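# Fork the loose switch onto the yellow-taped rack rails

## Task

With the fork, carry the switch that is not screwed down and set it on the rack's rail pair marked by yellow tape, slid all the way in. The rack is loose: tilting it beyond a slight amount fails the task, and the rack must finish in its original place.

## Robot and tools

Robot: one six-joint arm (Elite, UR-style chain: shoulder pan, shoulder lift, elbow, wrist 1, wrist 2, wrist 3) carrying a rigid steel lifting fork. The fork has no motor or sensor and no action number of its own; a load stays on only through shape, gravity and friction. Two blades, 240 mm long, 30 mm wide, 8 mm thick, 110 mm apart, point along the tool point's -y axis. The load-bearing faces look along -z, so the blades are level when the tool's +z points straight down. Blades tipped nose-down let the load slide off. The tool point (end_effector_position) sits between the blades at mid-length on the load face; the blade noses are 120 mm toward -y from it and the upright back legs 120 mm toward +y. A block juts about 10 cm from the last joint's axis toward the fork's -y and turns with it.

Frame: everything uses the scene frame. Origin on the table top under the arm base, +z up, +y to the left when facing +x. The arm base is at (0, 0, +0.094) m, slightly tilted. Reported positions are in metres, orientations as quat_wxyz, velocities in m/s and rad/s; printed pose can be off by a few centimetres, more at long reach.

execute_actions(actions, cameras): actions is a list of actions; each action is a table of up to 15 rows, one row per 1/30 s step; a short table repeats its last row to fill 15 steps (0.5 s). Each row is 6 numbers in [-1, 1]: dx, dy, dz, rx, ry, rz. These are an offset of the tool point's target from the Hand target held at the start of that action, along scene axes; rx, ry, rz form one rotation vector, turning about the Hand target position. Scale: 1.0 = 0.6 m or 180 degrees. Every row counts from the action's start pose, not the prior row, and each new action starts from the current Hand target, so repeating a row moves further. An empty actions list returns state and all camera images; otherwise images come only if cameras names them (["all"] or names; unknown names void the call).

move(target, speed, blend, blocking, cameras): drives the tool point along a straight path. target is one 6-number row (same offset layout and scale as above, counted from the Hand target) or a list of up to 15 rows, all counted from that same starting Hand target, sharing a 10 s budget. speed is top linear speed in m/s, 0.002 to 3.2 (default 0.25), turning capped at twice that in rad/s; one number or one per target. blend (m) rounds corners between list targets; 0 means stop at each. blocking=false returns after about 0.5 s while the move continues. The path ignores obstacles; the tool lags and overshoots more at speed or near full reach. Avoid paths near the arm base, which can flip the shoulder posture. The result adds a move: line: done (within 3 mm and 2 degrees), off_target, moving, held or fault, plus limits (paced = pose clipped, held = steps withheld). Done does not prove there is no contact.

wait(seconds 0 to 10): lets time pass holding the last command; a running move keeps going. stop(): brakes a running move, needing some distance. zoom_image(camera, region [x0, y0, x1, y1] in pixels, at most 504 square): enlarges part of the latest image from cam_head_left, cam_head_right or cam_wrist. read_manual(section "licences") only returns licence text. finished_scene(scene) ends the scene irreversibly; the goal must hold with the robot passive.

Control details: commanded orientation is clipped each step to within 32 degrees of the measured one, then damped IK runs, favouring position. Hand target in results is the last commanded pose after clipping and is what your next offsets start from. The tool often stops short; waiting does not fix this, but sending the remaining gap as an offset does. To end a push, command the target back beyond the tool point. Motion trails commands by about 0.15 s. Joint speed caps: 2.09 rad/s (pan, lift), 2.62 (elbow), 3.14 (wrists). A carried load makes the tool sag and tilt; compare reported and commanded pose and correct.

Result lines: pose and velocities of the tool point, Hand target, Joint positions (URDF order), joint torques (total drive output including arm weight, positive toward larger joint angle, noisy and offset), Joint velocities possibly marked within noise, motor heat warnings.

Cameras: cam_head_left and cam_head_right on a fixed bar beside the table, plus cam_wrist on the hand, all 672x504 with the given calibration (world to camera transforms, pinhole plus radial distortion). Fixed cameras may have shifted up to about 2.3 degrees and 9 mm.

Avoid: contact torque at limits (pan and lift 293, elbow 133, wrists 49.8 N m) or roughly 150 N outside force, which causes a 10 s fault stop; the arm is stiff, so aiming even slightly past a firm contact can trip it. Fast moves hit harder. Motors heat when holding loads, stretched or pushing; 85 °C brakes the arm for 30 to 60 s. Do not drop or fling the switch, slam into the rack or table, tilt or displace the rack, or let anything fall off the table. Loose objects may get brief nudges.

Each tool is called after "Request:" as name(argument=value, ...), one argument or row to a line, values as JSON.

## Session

Request:
execute_actions(
  actions=[],
)

Request:
zoom_image(
  camera="cam_head_right",
  region=[280, 60, 500, 280],
)

Request:
zoom_image(
  camera="cam_head_left",
  region=[280, 60, 500, 280],
)

Scene clock: 0.00 s.
end_effector_position=(+0.3721, -0.1179, +0.2683) end_effector_quat_wxyz=(-0.171, +0.978, -0.115, +0.012)
Joint positions: [1.982 -1.736 2.436 -1.964 -1.402 0.575]
Joint velocities: within noise
Joint torques (N m): no reading
Hand target: +0.3721, -0.1179, +0.2683; -0.171, +0.978, -0.115, +0.012
camera_calibration:
cam_wrist: T_world_to_cam=[[0.971635, -0.232132, -0.0451733, -0.367249], [-0.231942, -0.972683, 0.00947392, -0.159603], [-0.0461385, 0.00127239, -0.998934, 0.379723], [0, 0, 0, 1]] pos_world=[0.337333, -0.240977, 0.364241]

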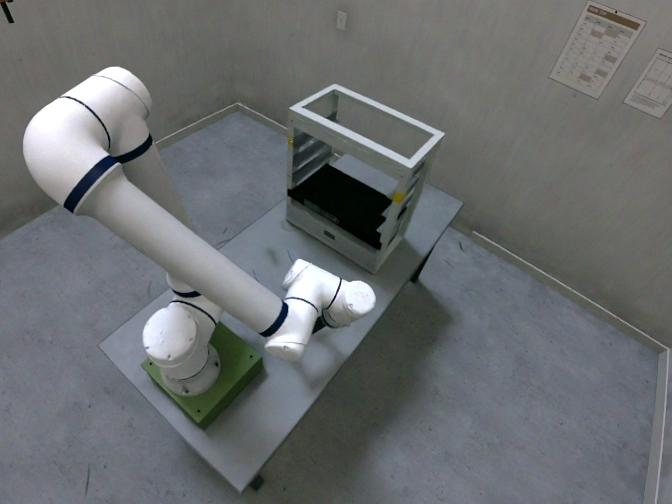

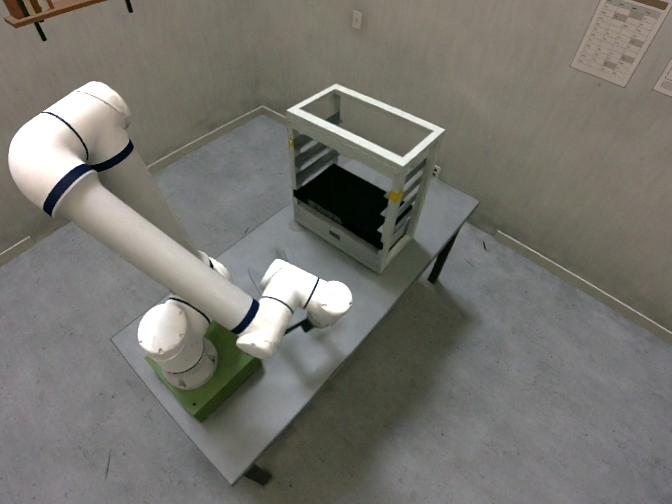

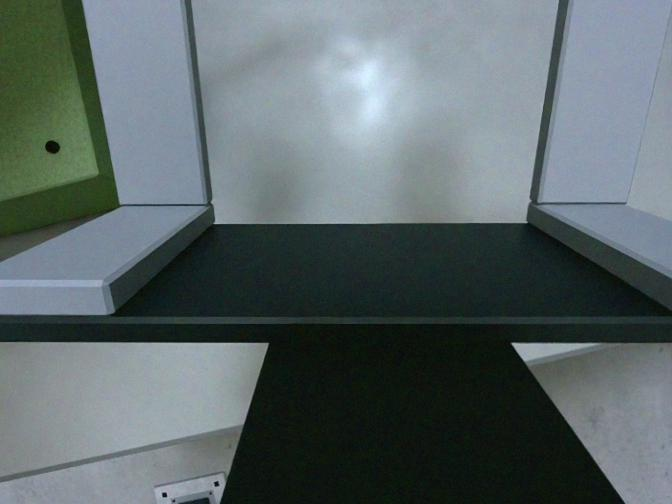

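Scaled by 2.291.

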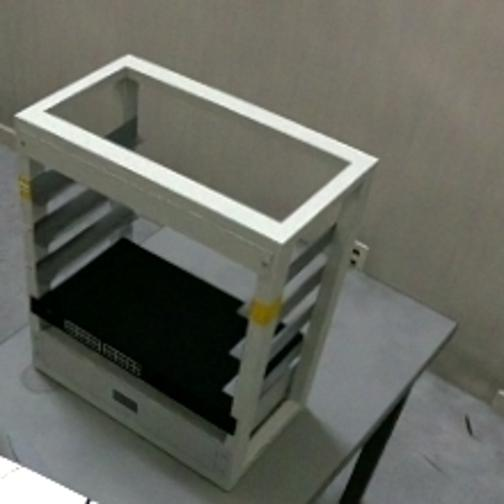

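Scaled by 2.291.

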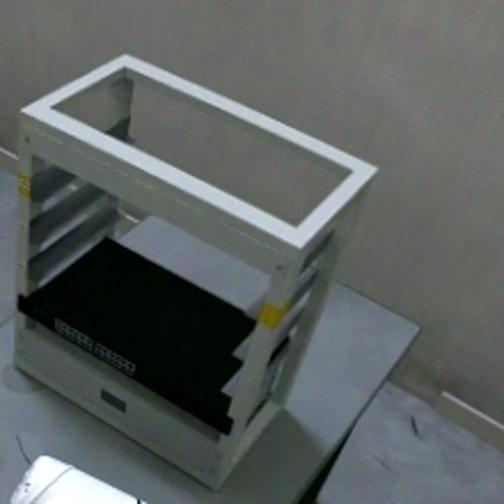

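Request:
move(
  target=[0.3398, 0.2005, 0.1028, -0.0786, 0.088, -0.4126],
  speed=0.5,
  cameras=["all"],
)

Request:
zoom_image(
  camera="cam_head_right",
  region=[250, 80, 450, 280],
)

Request:
zoom_image(
  camera="cam_head_left",
  region=[250, 80, 450, 280],
)

Scene clock: 76.73 s.
end_effector_position=(+0.5760, +0.0024, +0.3300) end_effector_quat_wxyz=(+0.000, +0.717, -0.697, +0.000)
Joint positions: [2.755 -1.981 2.394 -1.969 -1.57 2.681]
Joint torques (N m): [8.98 -2.33 -95.69 -5.35 -1.67 3.46]
Hand target: +0.5760, +0.0024, +0.3300; +0.000, +0.717, -0.698, +0.000
Off the commanded pose: 0.000 m, 0 deg.
move: done
camera_calibration:
cam_wrist: T_world_to_cam=[[0.013942, -0.999552, -0.0264698, 0.0125611], [-0.937791, -0.022256, 0.346485, 0.29717], [-0.346919, 0.0199924, -0.937682, 0.603619], [0, 0, 0, 1]] pos_world=[0.487916, 0.00710148, 0.46337]

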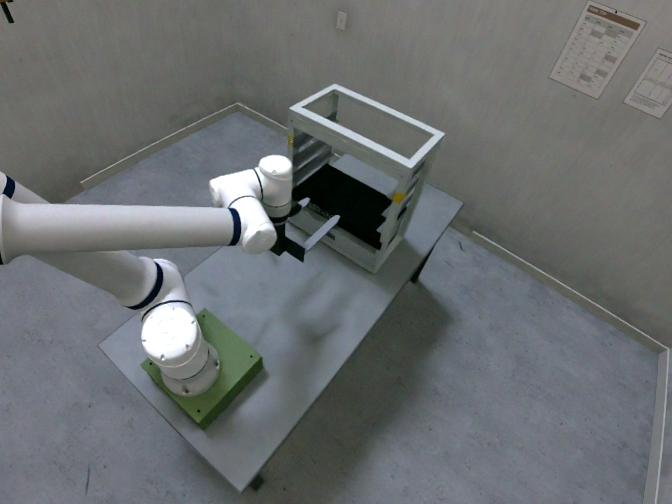

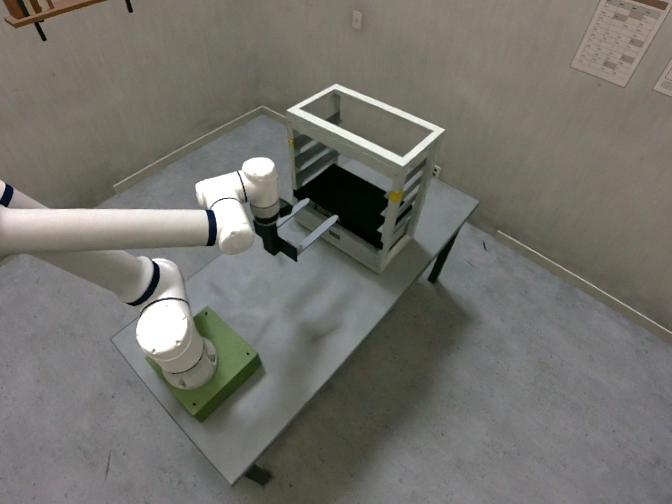

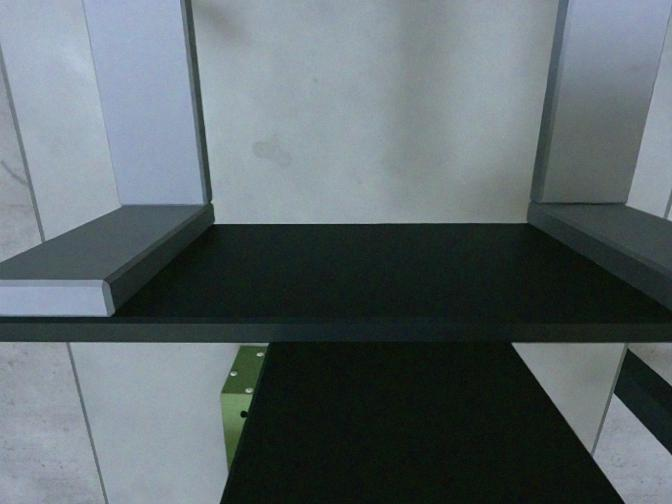

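Scaled by 2.520.

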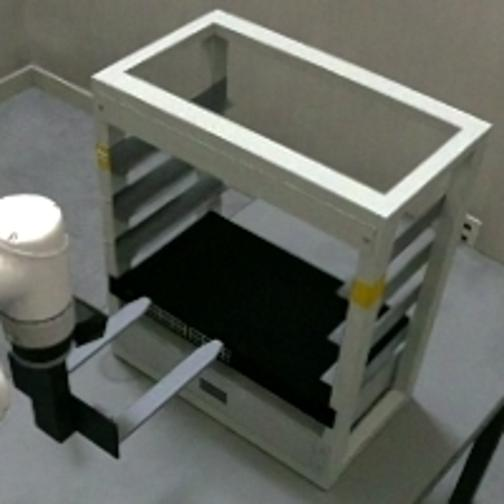

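Scaled by 2.520.

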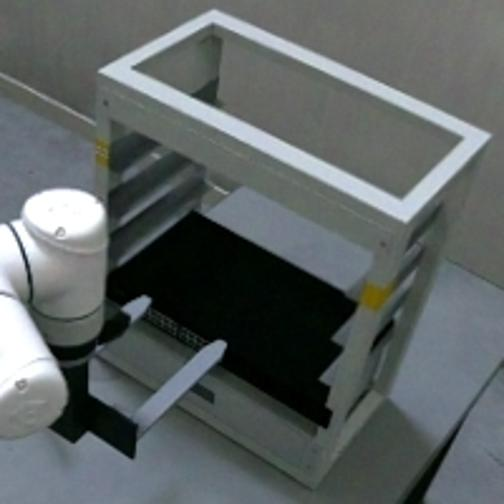

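Request:
zoom_image(
  camera="cam_head_right",
  region=[370, 165, 430, 225],
)

Request:
zoom_image(
  camera="cam_head_right",
  region=[275, 110, 335, 170],
)

Request:
zoom_image(
  camera="cam_head_left",
  region=[370, 165, 430, 225],
)

Request:
zoom_image(
  camera="cam_head_left",
  region=[275, 110, 335, 170],
)

Scaled by 8.400.

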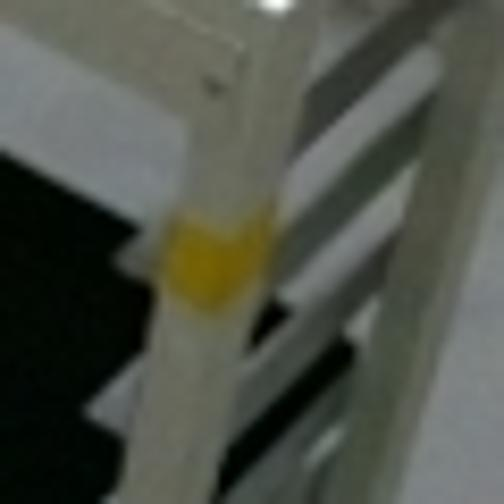

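Scaled by 8.400.

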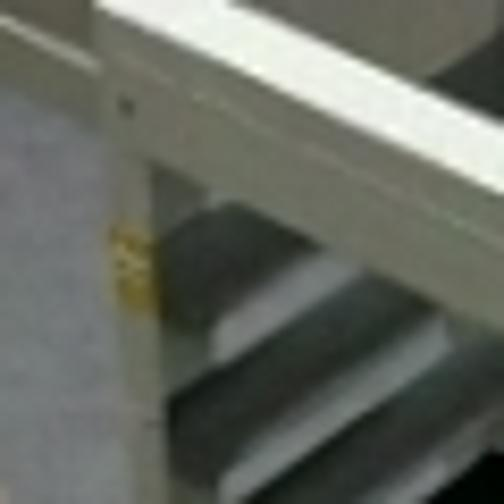

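Scaled by 8.400.

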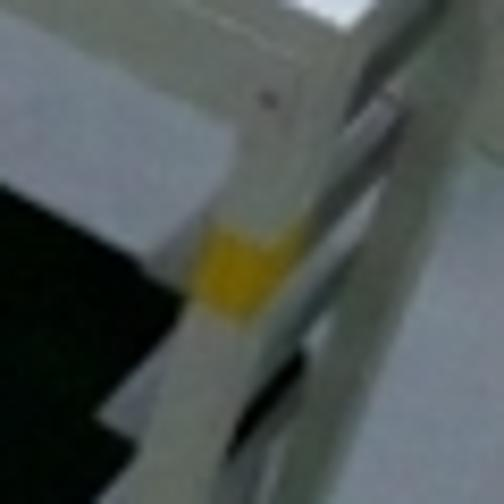

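Scaled by 8.400.

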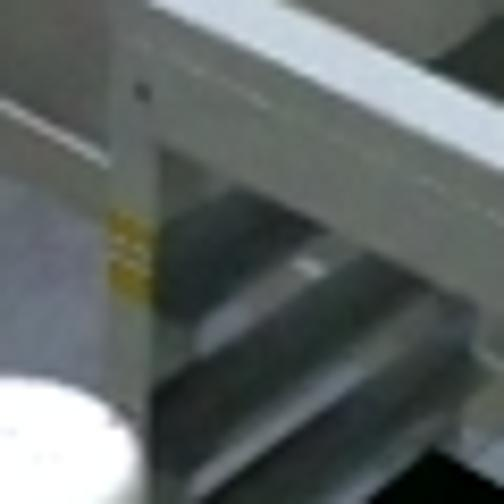

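Request:
move(
  target=[0.435, 0.0272, 0, 0, 0, -0.0033],
  speed=0.2,
  cameras=["all"],
)

Request:
zoom_image(
  camera="cam_wrist",
  region=[180, 0, 380, 120],
)

Request:
zoom_image(
  camera="cam_wrist",
  region=[370, 0, 570, 120],
)

Request:
zoom_image(
  camera="cam_head_right",
  region=[260, 80, 430, 280],
)

Scene clock: 112.67 s.
end_effector_position=(+0.8368, +0.0187, +0.3300) end_effector_quat_wxyz=(+0.000, +0.713, -0.701, +0.000)
Joint positions: [2.948 -1.479 1.993 -2.071 -1.568 2.885]
Joint torques (N m): [9.34 -56.15 -93.3 -5.5 -1.83 3.6]
Hand target: +0.8370, +0.0187, +0.3300; +0.000, +0.713, -0.701, +0.000
Off the commanded pose: 0.000 m, 0 deg.
move: done
camera_calibration:
cam_wrist: T_world_to_cam=[[0.00343998, -0.999645, -0.0264332, 0.0340528], [-0.937913, -0.0123939, 0.34665, 0.541973], [-0.346854, 0.0235996, -0.937622, 0.693611], [0, 0, 0, 1]] pos_world=[0.748788, 0.0243889, 0.46337]

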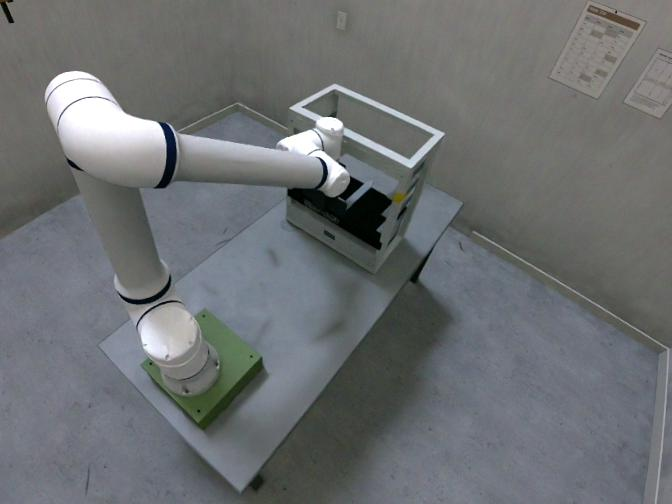

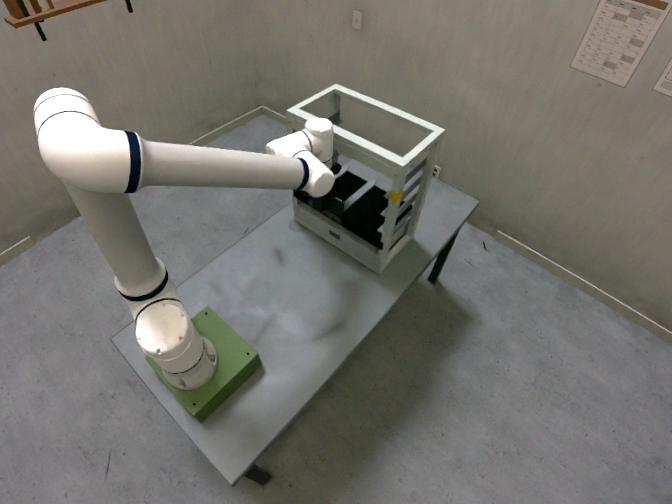

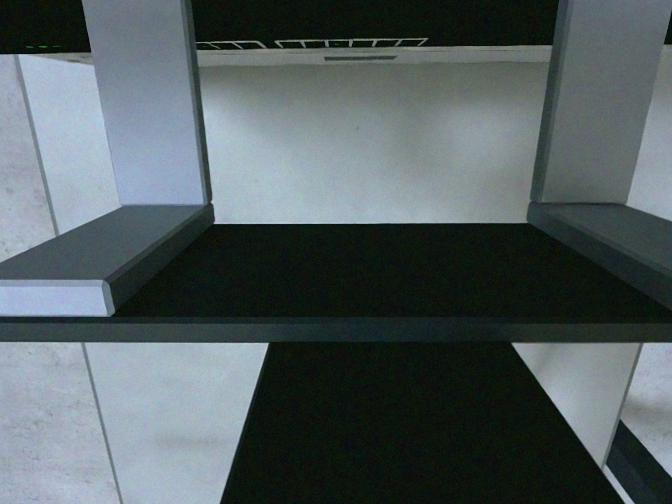

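Scaled by 2.520.

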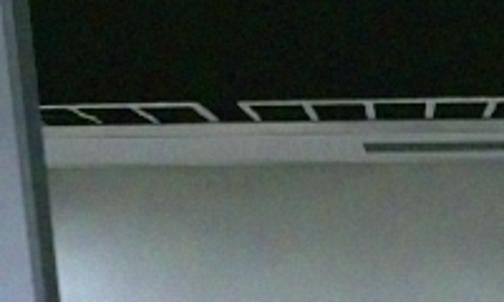

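Scaled by 2.520.

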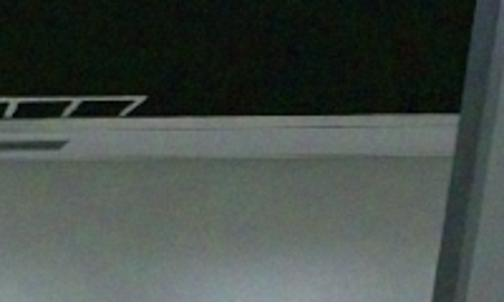

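Scaled by 2.520.

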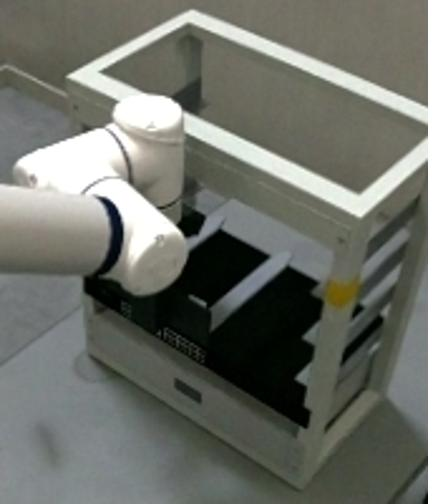

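Request:
move(
  target=[
    [-0.395, -0.0107, 0, 0, 0, 0],
    [-0.395, -0.0107, -0.2933, 0, 0, 0],
  ],
  speed=[0.25, 0.2],
  blend=[0.04, 0],
  cameras=["all"],
)

Request:
zoom_image(
  camera="cam_head_right",
  region=[280, 160, 400, 280],
)

Request:
zoom_image(
  camera="cam_head_left",
  region=[280, 160, 400, 280],
)

Scene clock: 150.77 s.
end_effector_position=(+0.6000, +0.0123, +0.1541) end_effector_quat_wxyz=(+0.000, +0.713, -0.701, +0.000) end_effector_velocity=(+0.001, +0.000, +0.001) end_effector_angular_velocity=(-0.002, -0.004, +0.000)
Joint positions: [2.804 -1.642 2.563 -2.477 -1.57 2.741]
Joint velocities: [0 0.001 0.001 -0.005 0 0]
Joint torques (N m): [9.6 -19.22 -46.94 -10.41 1.9 3.26]
Hand target: +0.6000, +0.0123, +0.1540; +0.000, +0.713, -0.701, +0.000
Off the commanded pose: 0.000 m, 0 deg.
move: done
camera_calibration:
cam_wrist: T_world_to_cam=[[0.00343868, -0.999645, -0.0264328, 0.0238206], [-0.937913, -0.0123925, 0.34665, 0.380772], [-0.346854, 0.0235996, -0.937622, 0.446699], [0, 0, 0, 1]] pos_world=[0.511988, 0.0179889, 0.28747]

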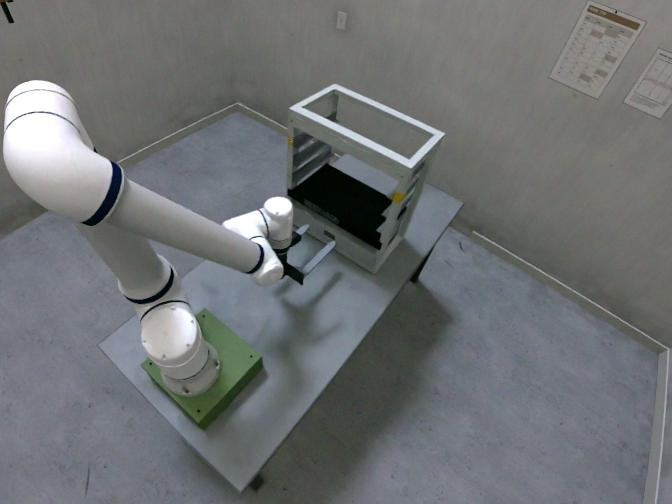

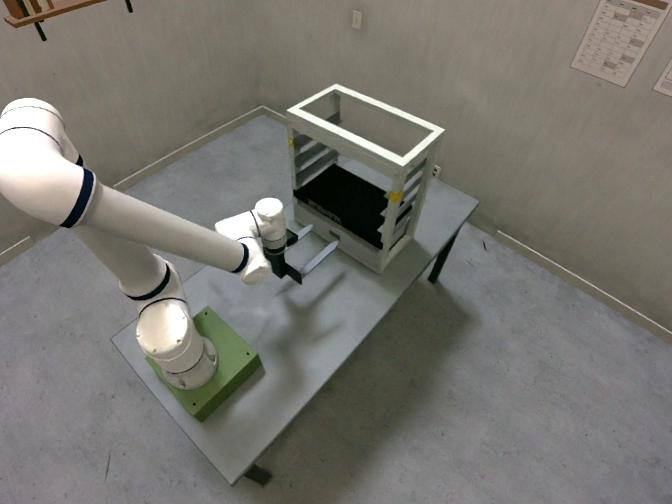

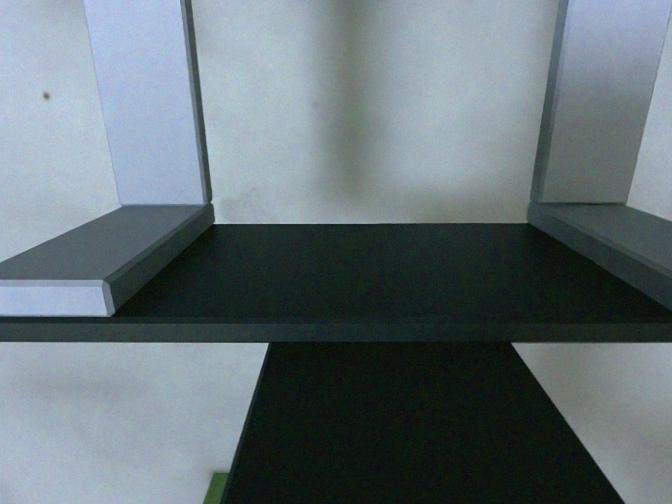

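Scaled by 4.200.

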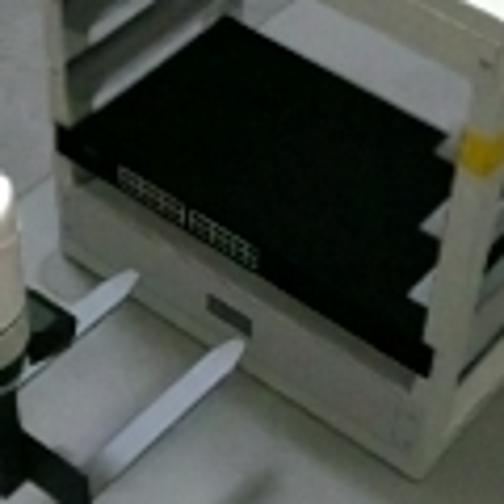

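Scaled by 4.200.

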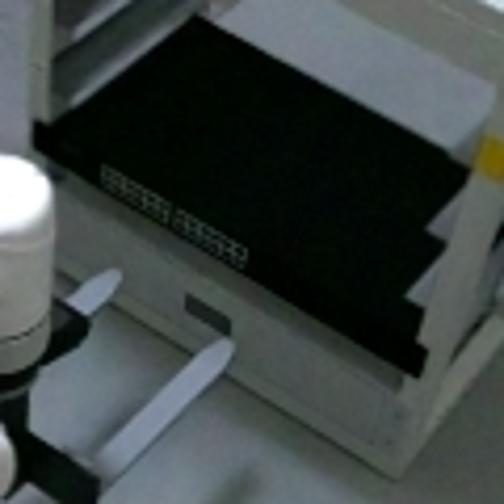

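Request:
move(
  target=[
    [0, 0, 0.0117, 0, 0, 0],
    [0.1667, 0.0028, 0.0117, 0, 0, 0],
  ],
  speed=[0.1, 0.12],
  cameras=["cam_head_left", "cam_head_right"],
)

Request:
zoom_image(
  camera="cam_head_right",
  region=[280, 160, 400, 280],
)

Request:
zoom_image(
  camera="cam_head_left",
  region=[280, 160, 400, 280],
)

Scene clock: 174.57 s.
end_effector_position=(+0.6998, +0.0140, +0.1611) end_effector_quat_wxyz=(+0.000, +0.713, -0.701, +0.000)
Joint positions: [2.879 -1.482 2.384 -2.459 -1.569 2.816]
Joint torques (N m): [9.6 -41.85 -72.19 -5.58 -0.91 3.39]
Hand target: +0.7000, +0.0140, +0.1610; +0.000, +0.713, -0.701, +0.000
Off the commanded pose: 0.000 m, 0 deg.
move: done
Images, in order (width x height): cam_head_left 672x504, cam_head_right 672x504.

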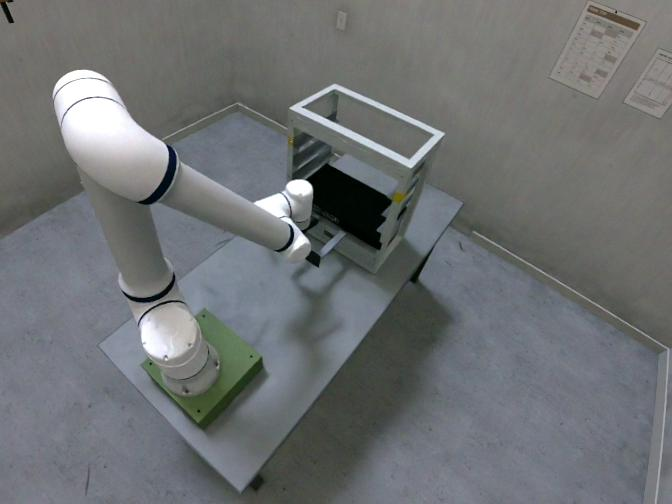

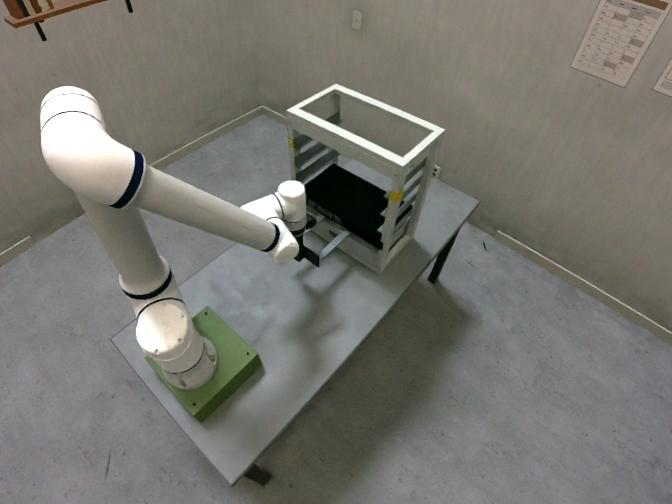

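Scaled by 4.200.

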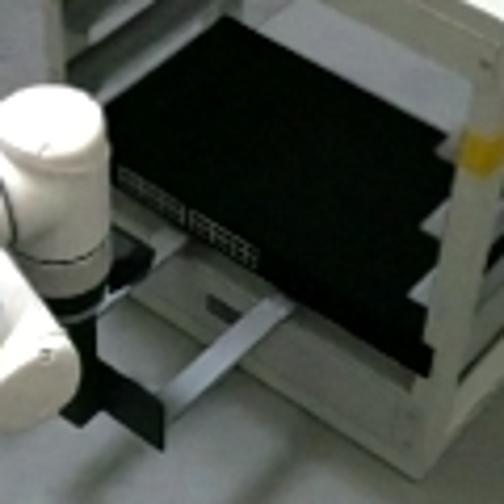

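Scaled by 4.200.

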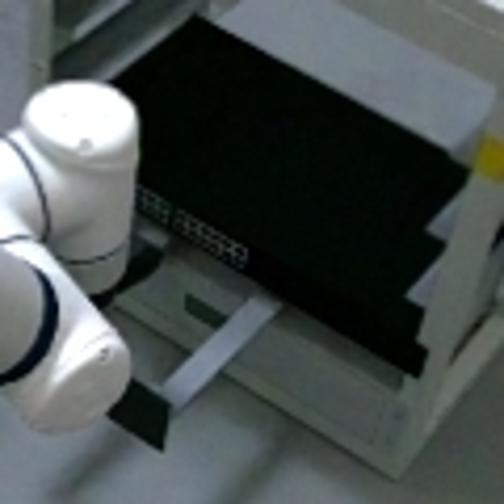

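Request:
move(
  target=[
    [0.2017, 0.0035, 0, 0, 0, 0],
    [0.2017, 0.0035, 0.0133, 0, 0, 0],
  ],
  speed=[0.15, 0.03],
)

Request:
move(
  target=[0, 0, 0.0067, 0, 0, 0],
  speed=0.02,
)

Request:
move(
  target=[0, 0, 0.0067, 0, 0, 0],
  speed=0.02,
)

Scene clock: 180.50 s.
end_effector_position=(+0.8210, +0.0161, +0.1688) end_effector_quat_wxyz=(+0.000, +0.713, -0.701, +0.000)
Joint positions: [2.939 -1.318 2.157 -2.396 -1.568 2.876]
Joint torques (N m): [6.79 -89.22 -76.58 -5.65 -1.43 3.6]
Hand target: +0.8210, +0.0161, +0.1690; +0.000, +0.713, -0.701, +0.000
Off the commanded pose: 0.000 m, 0 deg.
move: done

Scene clock: 181.20 s.
end_effector_position=(+0.8210, +0.0161, +0.1729) end_effector_quat_wxyz=(+0.000, +0.713, -0.701, +0.000)
Joint positions: [2.939 -1.324 2.155 -2.387 -1.568 2.876]
Joint torques (N m): [2.84 -90.23 -77.09 -5.17 -1.38 2.38]
Hand target: +0.8210, +0.0161, +0.1730; +0.000, +0.713, -0.701, +0.000
Off the commanded pose: 0.000 m, 0 deg.
move: done

Scene clock: 181.90 s.
end_effector_position=(+0.8210, +0.0161, +0.1768) end_effector_quat_wxyz=(+0.000, +0.713, -0.701, +0.000)
Joint positions: [2.939 -1.33 2.152 -2.379 -1.568 2.876]
Joint torques (N m): [-9.4 -121.79 -112.61 -18.71 2.09 -0.32]
Hand target: +0.8210, +0.0161, +0.1771; +0.000, +0.713, -0.701, +0.000
Off the commanded pose: 0.000 m, 0 deg.
move: done

Request:
move(
  target=[0, 0, 0.0117, 0, 0, 0],
  speed=0.03,
  cameras=["cam_head_left", "cam_head_right"],
)

Request:
zoom_image(
  camera="cam_head_right",
  region=[280, 130, 420, 270],
)

Scene clock: 187.30 s.
end_effector_position=(+0.8210, +0.0161, +0.1839) end_effector_quat_wxyz=(+0.000, +0.713, -0.701, +0.000)
Joint positions: [2.939 -1.339 2.148 -2.365 -1.568 2.876]
Joint torques (N m): [-14.98 -122.81 -114.72 -19.85 3.59 -1.74]
Hand target: +0.8210, +0.0161, +0.1841; +0.000, +0.713, -0.701, +0.000
Off the commanded pose: 0.000 m, 0 deg.
move: done
Images, in order (width x height): cam_head_left 672x504, cam_head_right 672x504.

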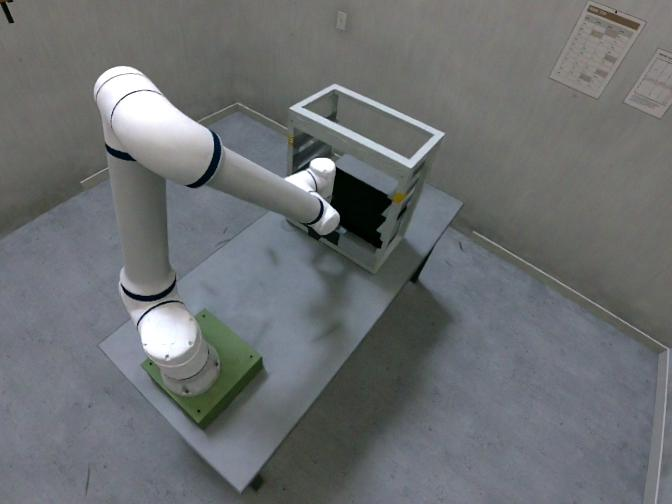

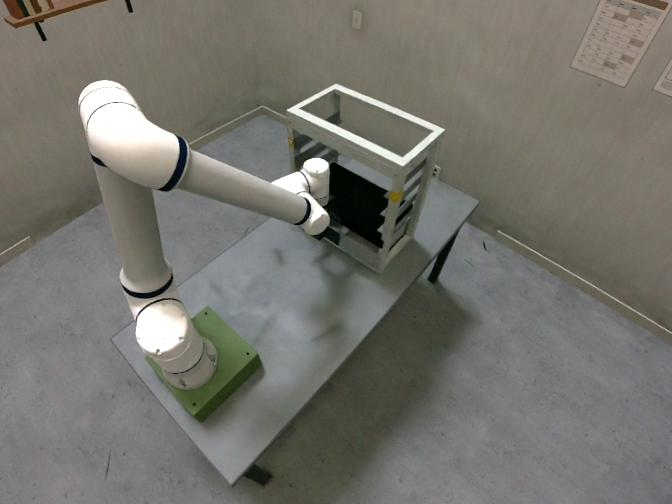

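Scaled by 3.600.

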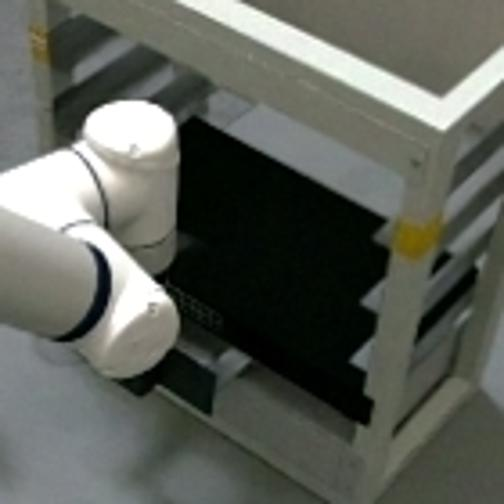

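Request:
move(
  target=[-0.4667, -0.0082, 0, 0, 0, 0],
  speed=0.1,
  cameras=["all"],
)

Request:
zoom_image(
  camera="cam_head_right",
  region=[250, 110, 420, 280],
)

Request:
zoom_image(
  camera="cam_head_left",
  region=[250, 110, 420, 280],
)

Scene clock: 195.13 s.
end_effector_position=(+0.5411, +0.0112, +0.1841) end_effector_quat_wxyz=(+0.000, +0.713, -0.701, +0.000)
Joint positions: [2.74 -1.848 2.629 -2.337 -1.571 2.677]
Joint torques (N m): [-21.08 -55.82 -91.18 -18.76 5.56 -2.27]
Hand target: +0.5410, +0.0112, +0.1841; +0.000, +0.713, -0.701, +0.000
Off the commanded pose: 0.000 m, 0 deg.
move: done
camera_calibration:
cam_wrist: T_world_to_cam=[[0.0033795, -0.999648, -0.0263055, 0.0237001], [-0.937913, -0.0122928, 0.346652, 0.315242], [-0.346854, 0.0235007, -0.937625, 0.454368], [0, 0, 0, 1]] pos_world=[0.453188, 0.016889, 0.317371]

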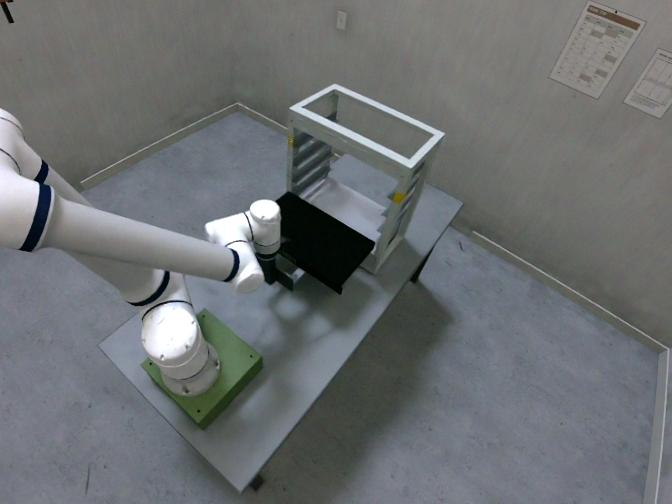

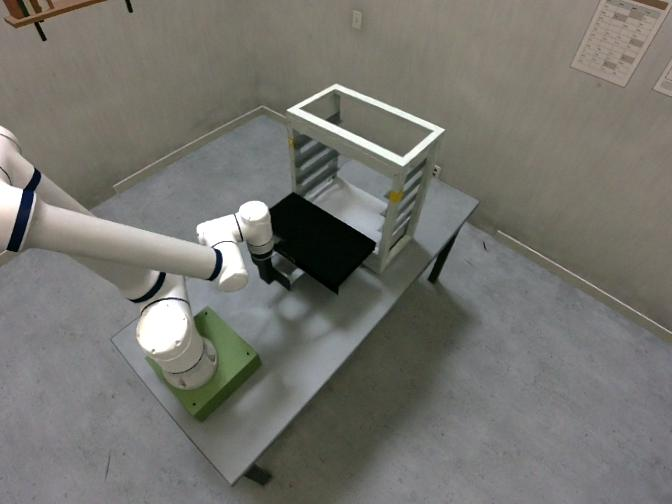

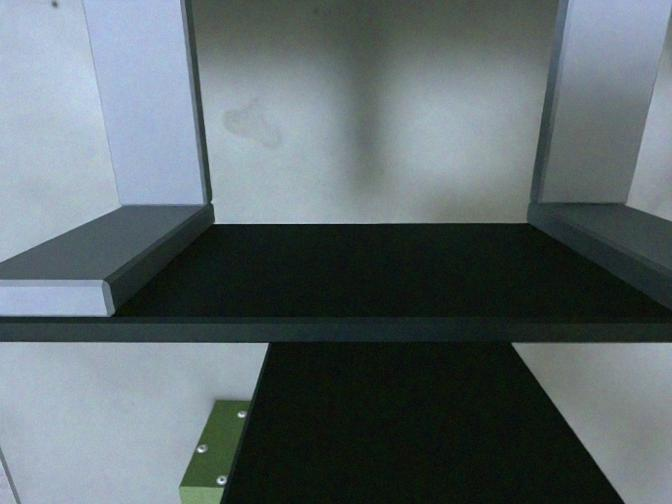

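Scaled by 2.965.

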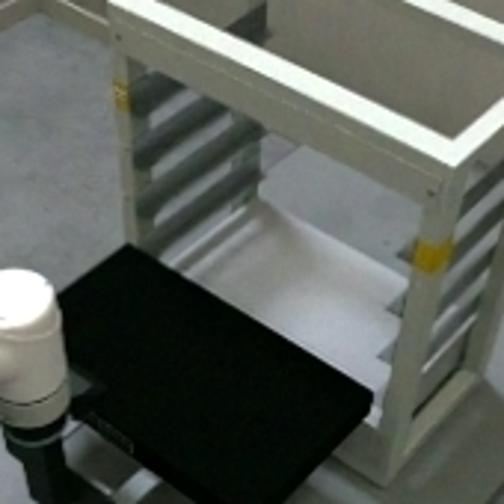

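Scaled by 2.965.

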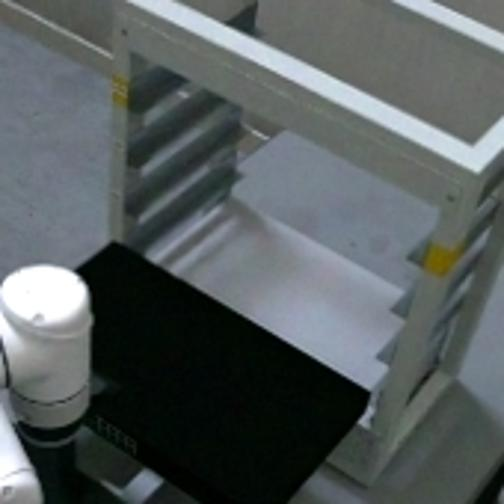

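Request:
move(
  target=[0, 0, 0.4445, 0, 0, 0],
  speed=0.15,
  cameras=["all"],
)

Request:
zoom_image(
  camera="cam_head_right",
  region=[370, 165, 430, 225],
)

Request:
zoom_image(
  camera="cam_head_right",
  region=[275, 110, 335, 170],
)

Request:
zoom_image(
  camera="cam_head_left",
  region=[370, 165, 430, 225],
)

Request:
zoom_image(
  camera="cam_head_left",
  region=[275, 110, 335, 170],
)

Scene clock: 212.33 s.
end_effector_position=(+0.5410, +0.0112, +0.4506) end_effector_quat_wxyz=(+0.000, +0.713, -0.701, +0.000)
Joint positions: [2.74 -2.13 2.245 -1.671 -1.571 2.677]
Joint torques (N m): [-22.13 -43.53 -146.07 -18.84 2.69 -2.39]
Hand target: +0.5410, +0.0112, +0.4508; +0.000, +0.713, -0.701, +0.000
Off the commanded pose: 0.000 m, 0 deg.
move: done
camera_calibration:
cam_wrist: T_world_to_cam=[[0.00343998, -0.999645, -0.0264332, 0.0307605], [-0.937913, -0.0123939, 0.34665, 0.222734], [-0.346854, 0.0235996, -0.937622, 0.704301], [0, 0, 0, 1]] pos_world=[0.453088, 0.0168889, 0.58397]

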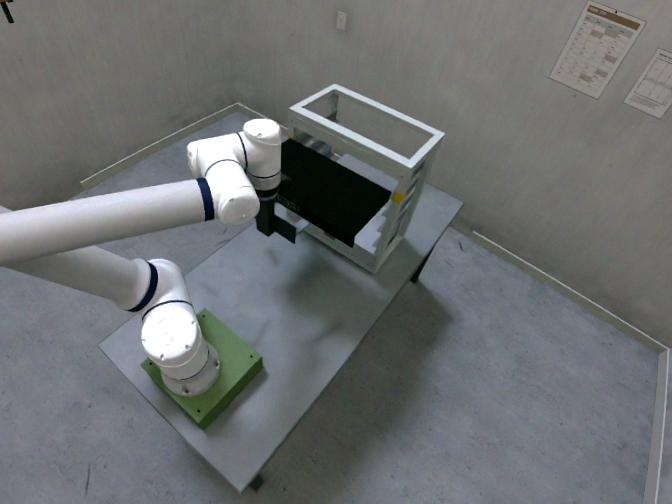

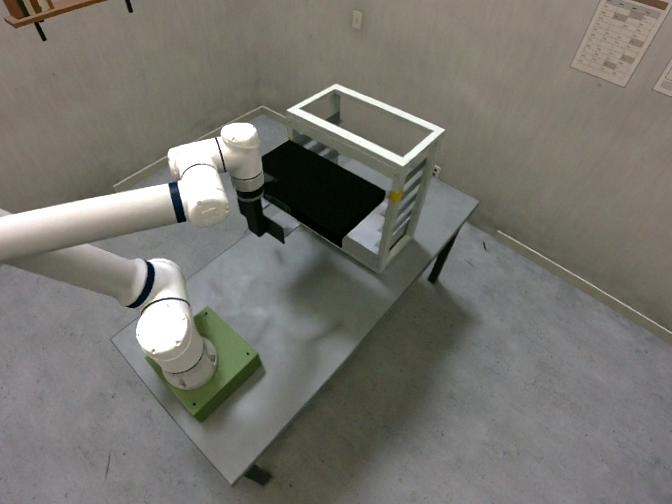

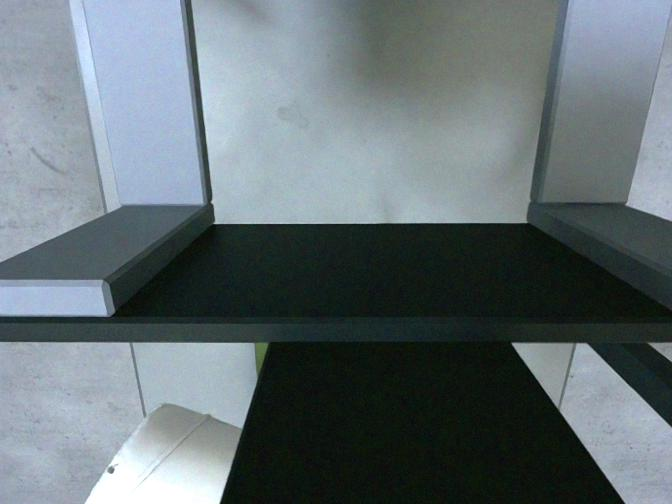

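Scaled by 8.400.

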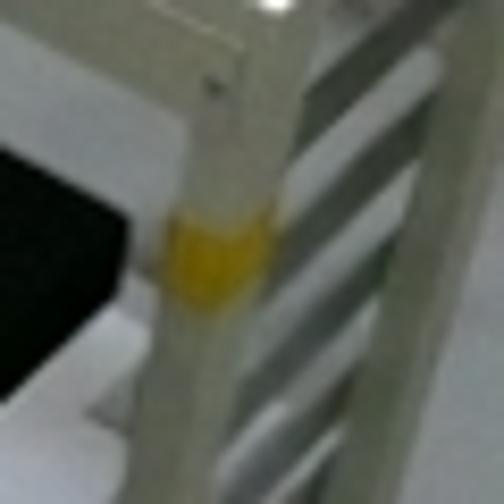

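Scaled by 8.400.

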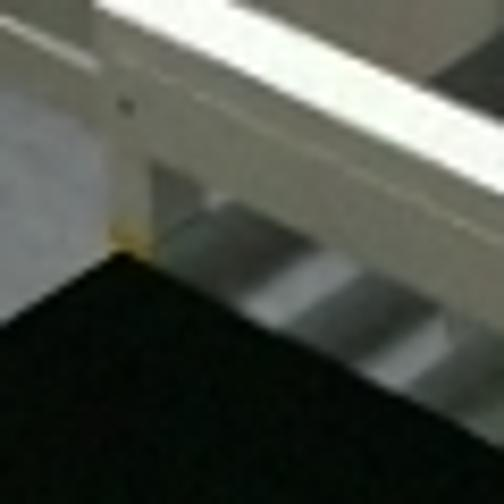

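Scaled by 8.400.

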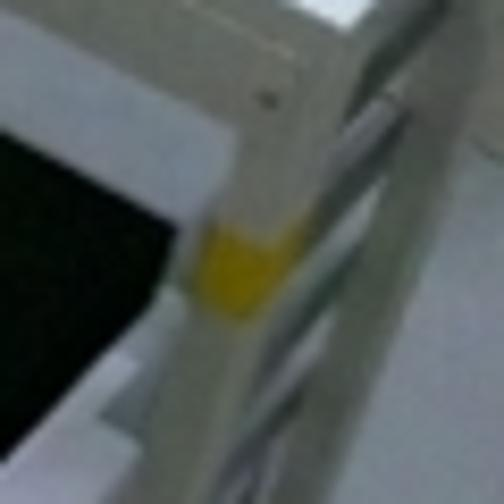

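Scaled by 8.400.

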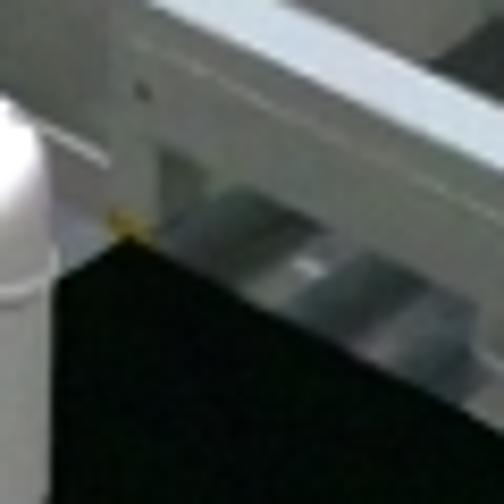

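Request:
move(
  target=[0.125, 0.0035, 0, 0, 0, 0],
  speed=0.08,
  cameras=["cam_head_left", "cam_head_right"],
)

Request:
zoom_image(
  camera="cam_head_right",
  region=[370, 165, 430, 225],
)

Request:
zoom_image(
  camera="cam_head_right",
  region=[275, 110, 335, 170],
)

Request:
zoom_image(
  camera="cam_head_left",
  region=[370, 165, 430, 225],
)

Scene clock: 223.30 s.
end_effector_position=(+0.6158, +0.0133, +0.4508) end_effector_quat_wxyz=(+0.000, +0.713, -0.701, +0.000)
Joint positions: [2.819 -1.966 2.164 -1.754 -1.569 2.756]
Joint torques (N m): [10 -33.79 -145.36 -24 1.93 3.51]
Hand target: +0.6160, +0.0133, +0.4508; +0.000, +0.713, -0.701, +0.000
Off the commanded pose: 0.000 m, 0 deg.
move: done
Images, in order (width x height): cam_head_left 672x504, cam_head_right 672x504.

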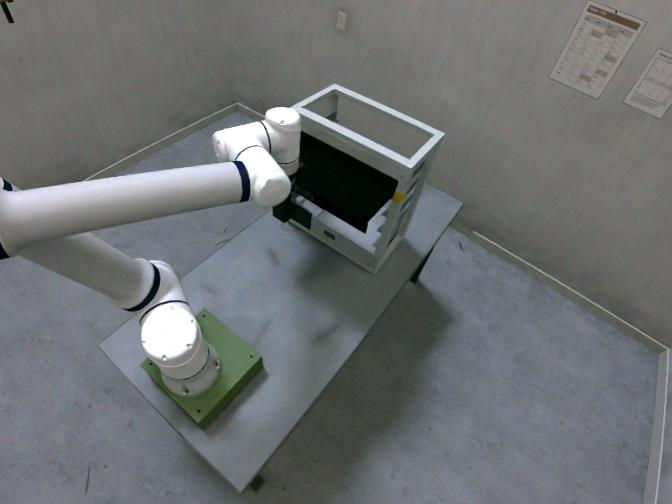

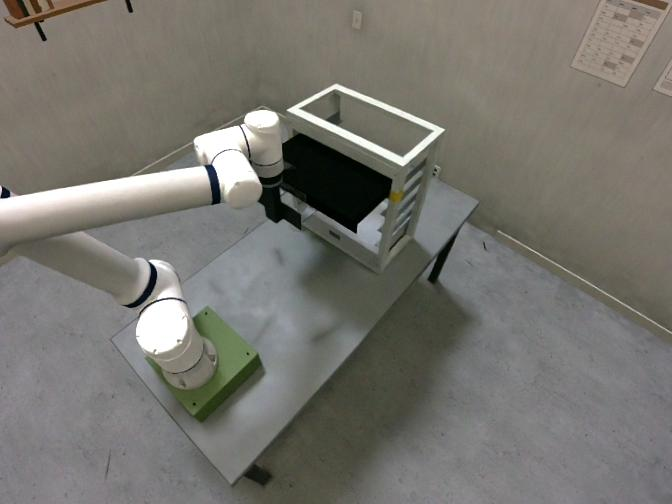

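Scaled by 8.400.

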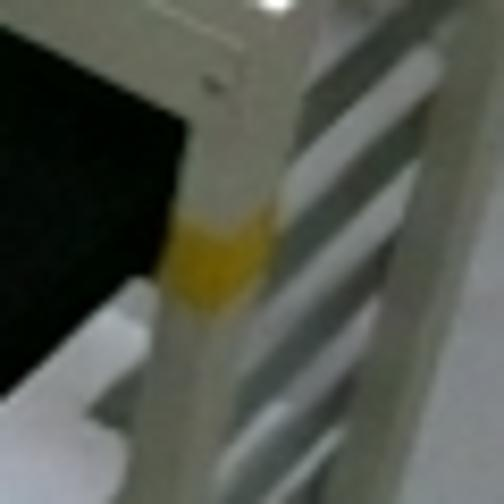

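Scaled by 8.400.

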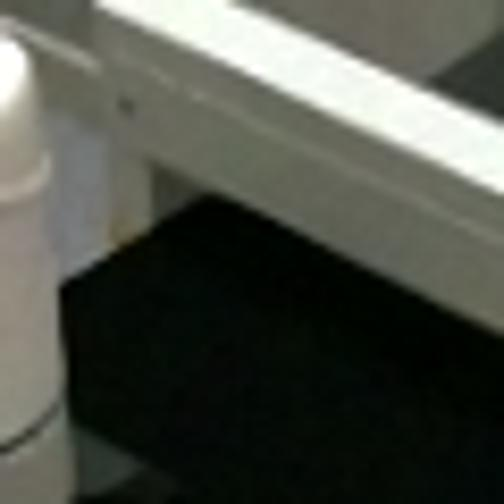

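Scaled by 8.400.

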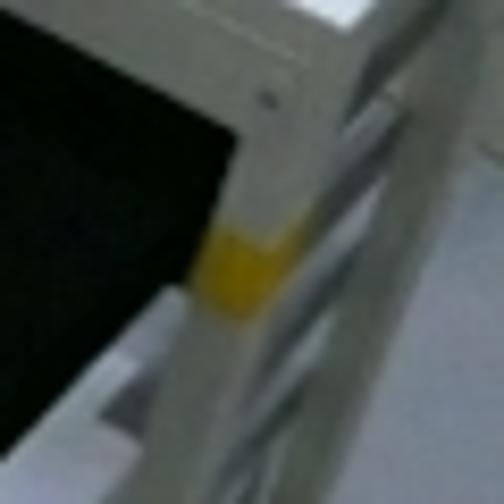

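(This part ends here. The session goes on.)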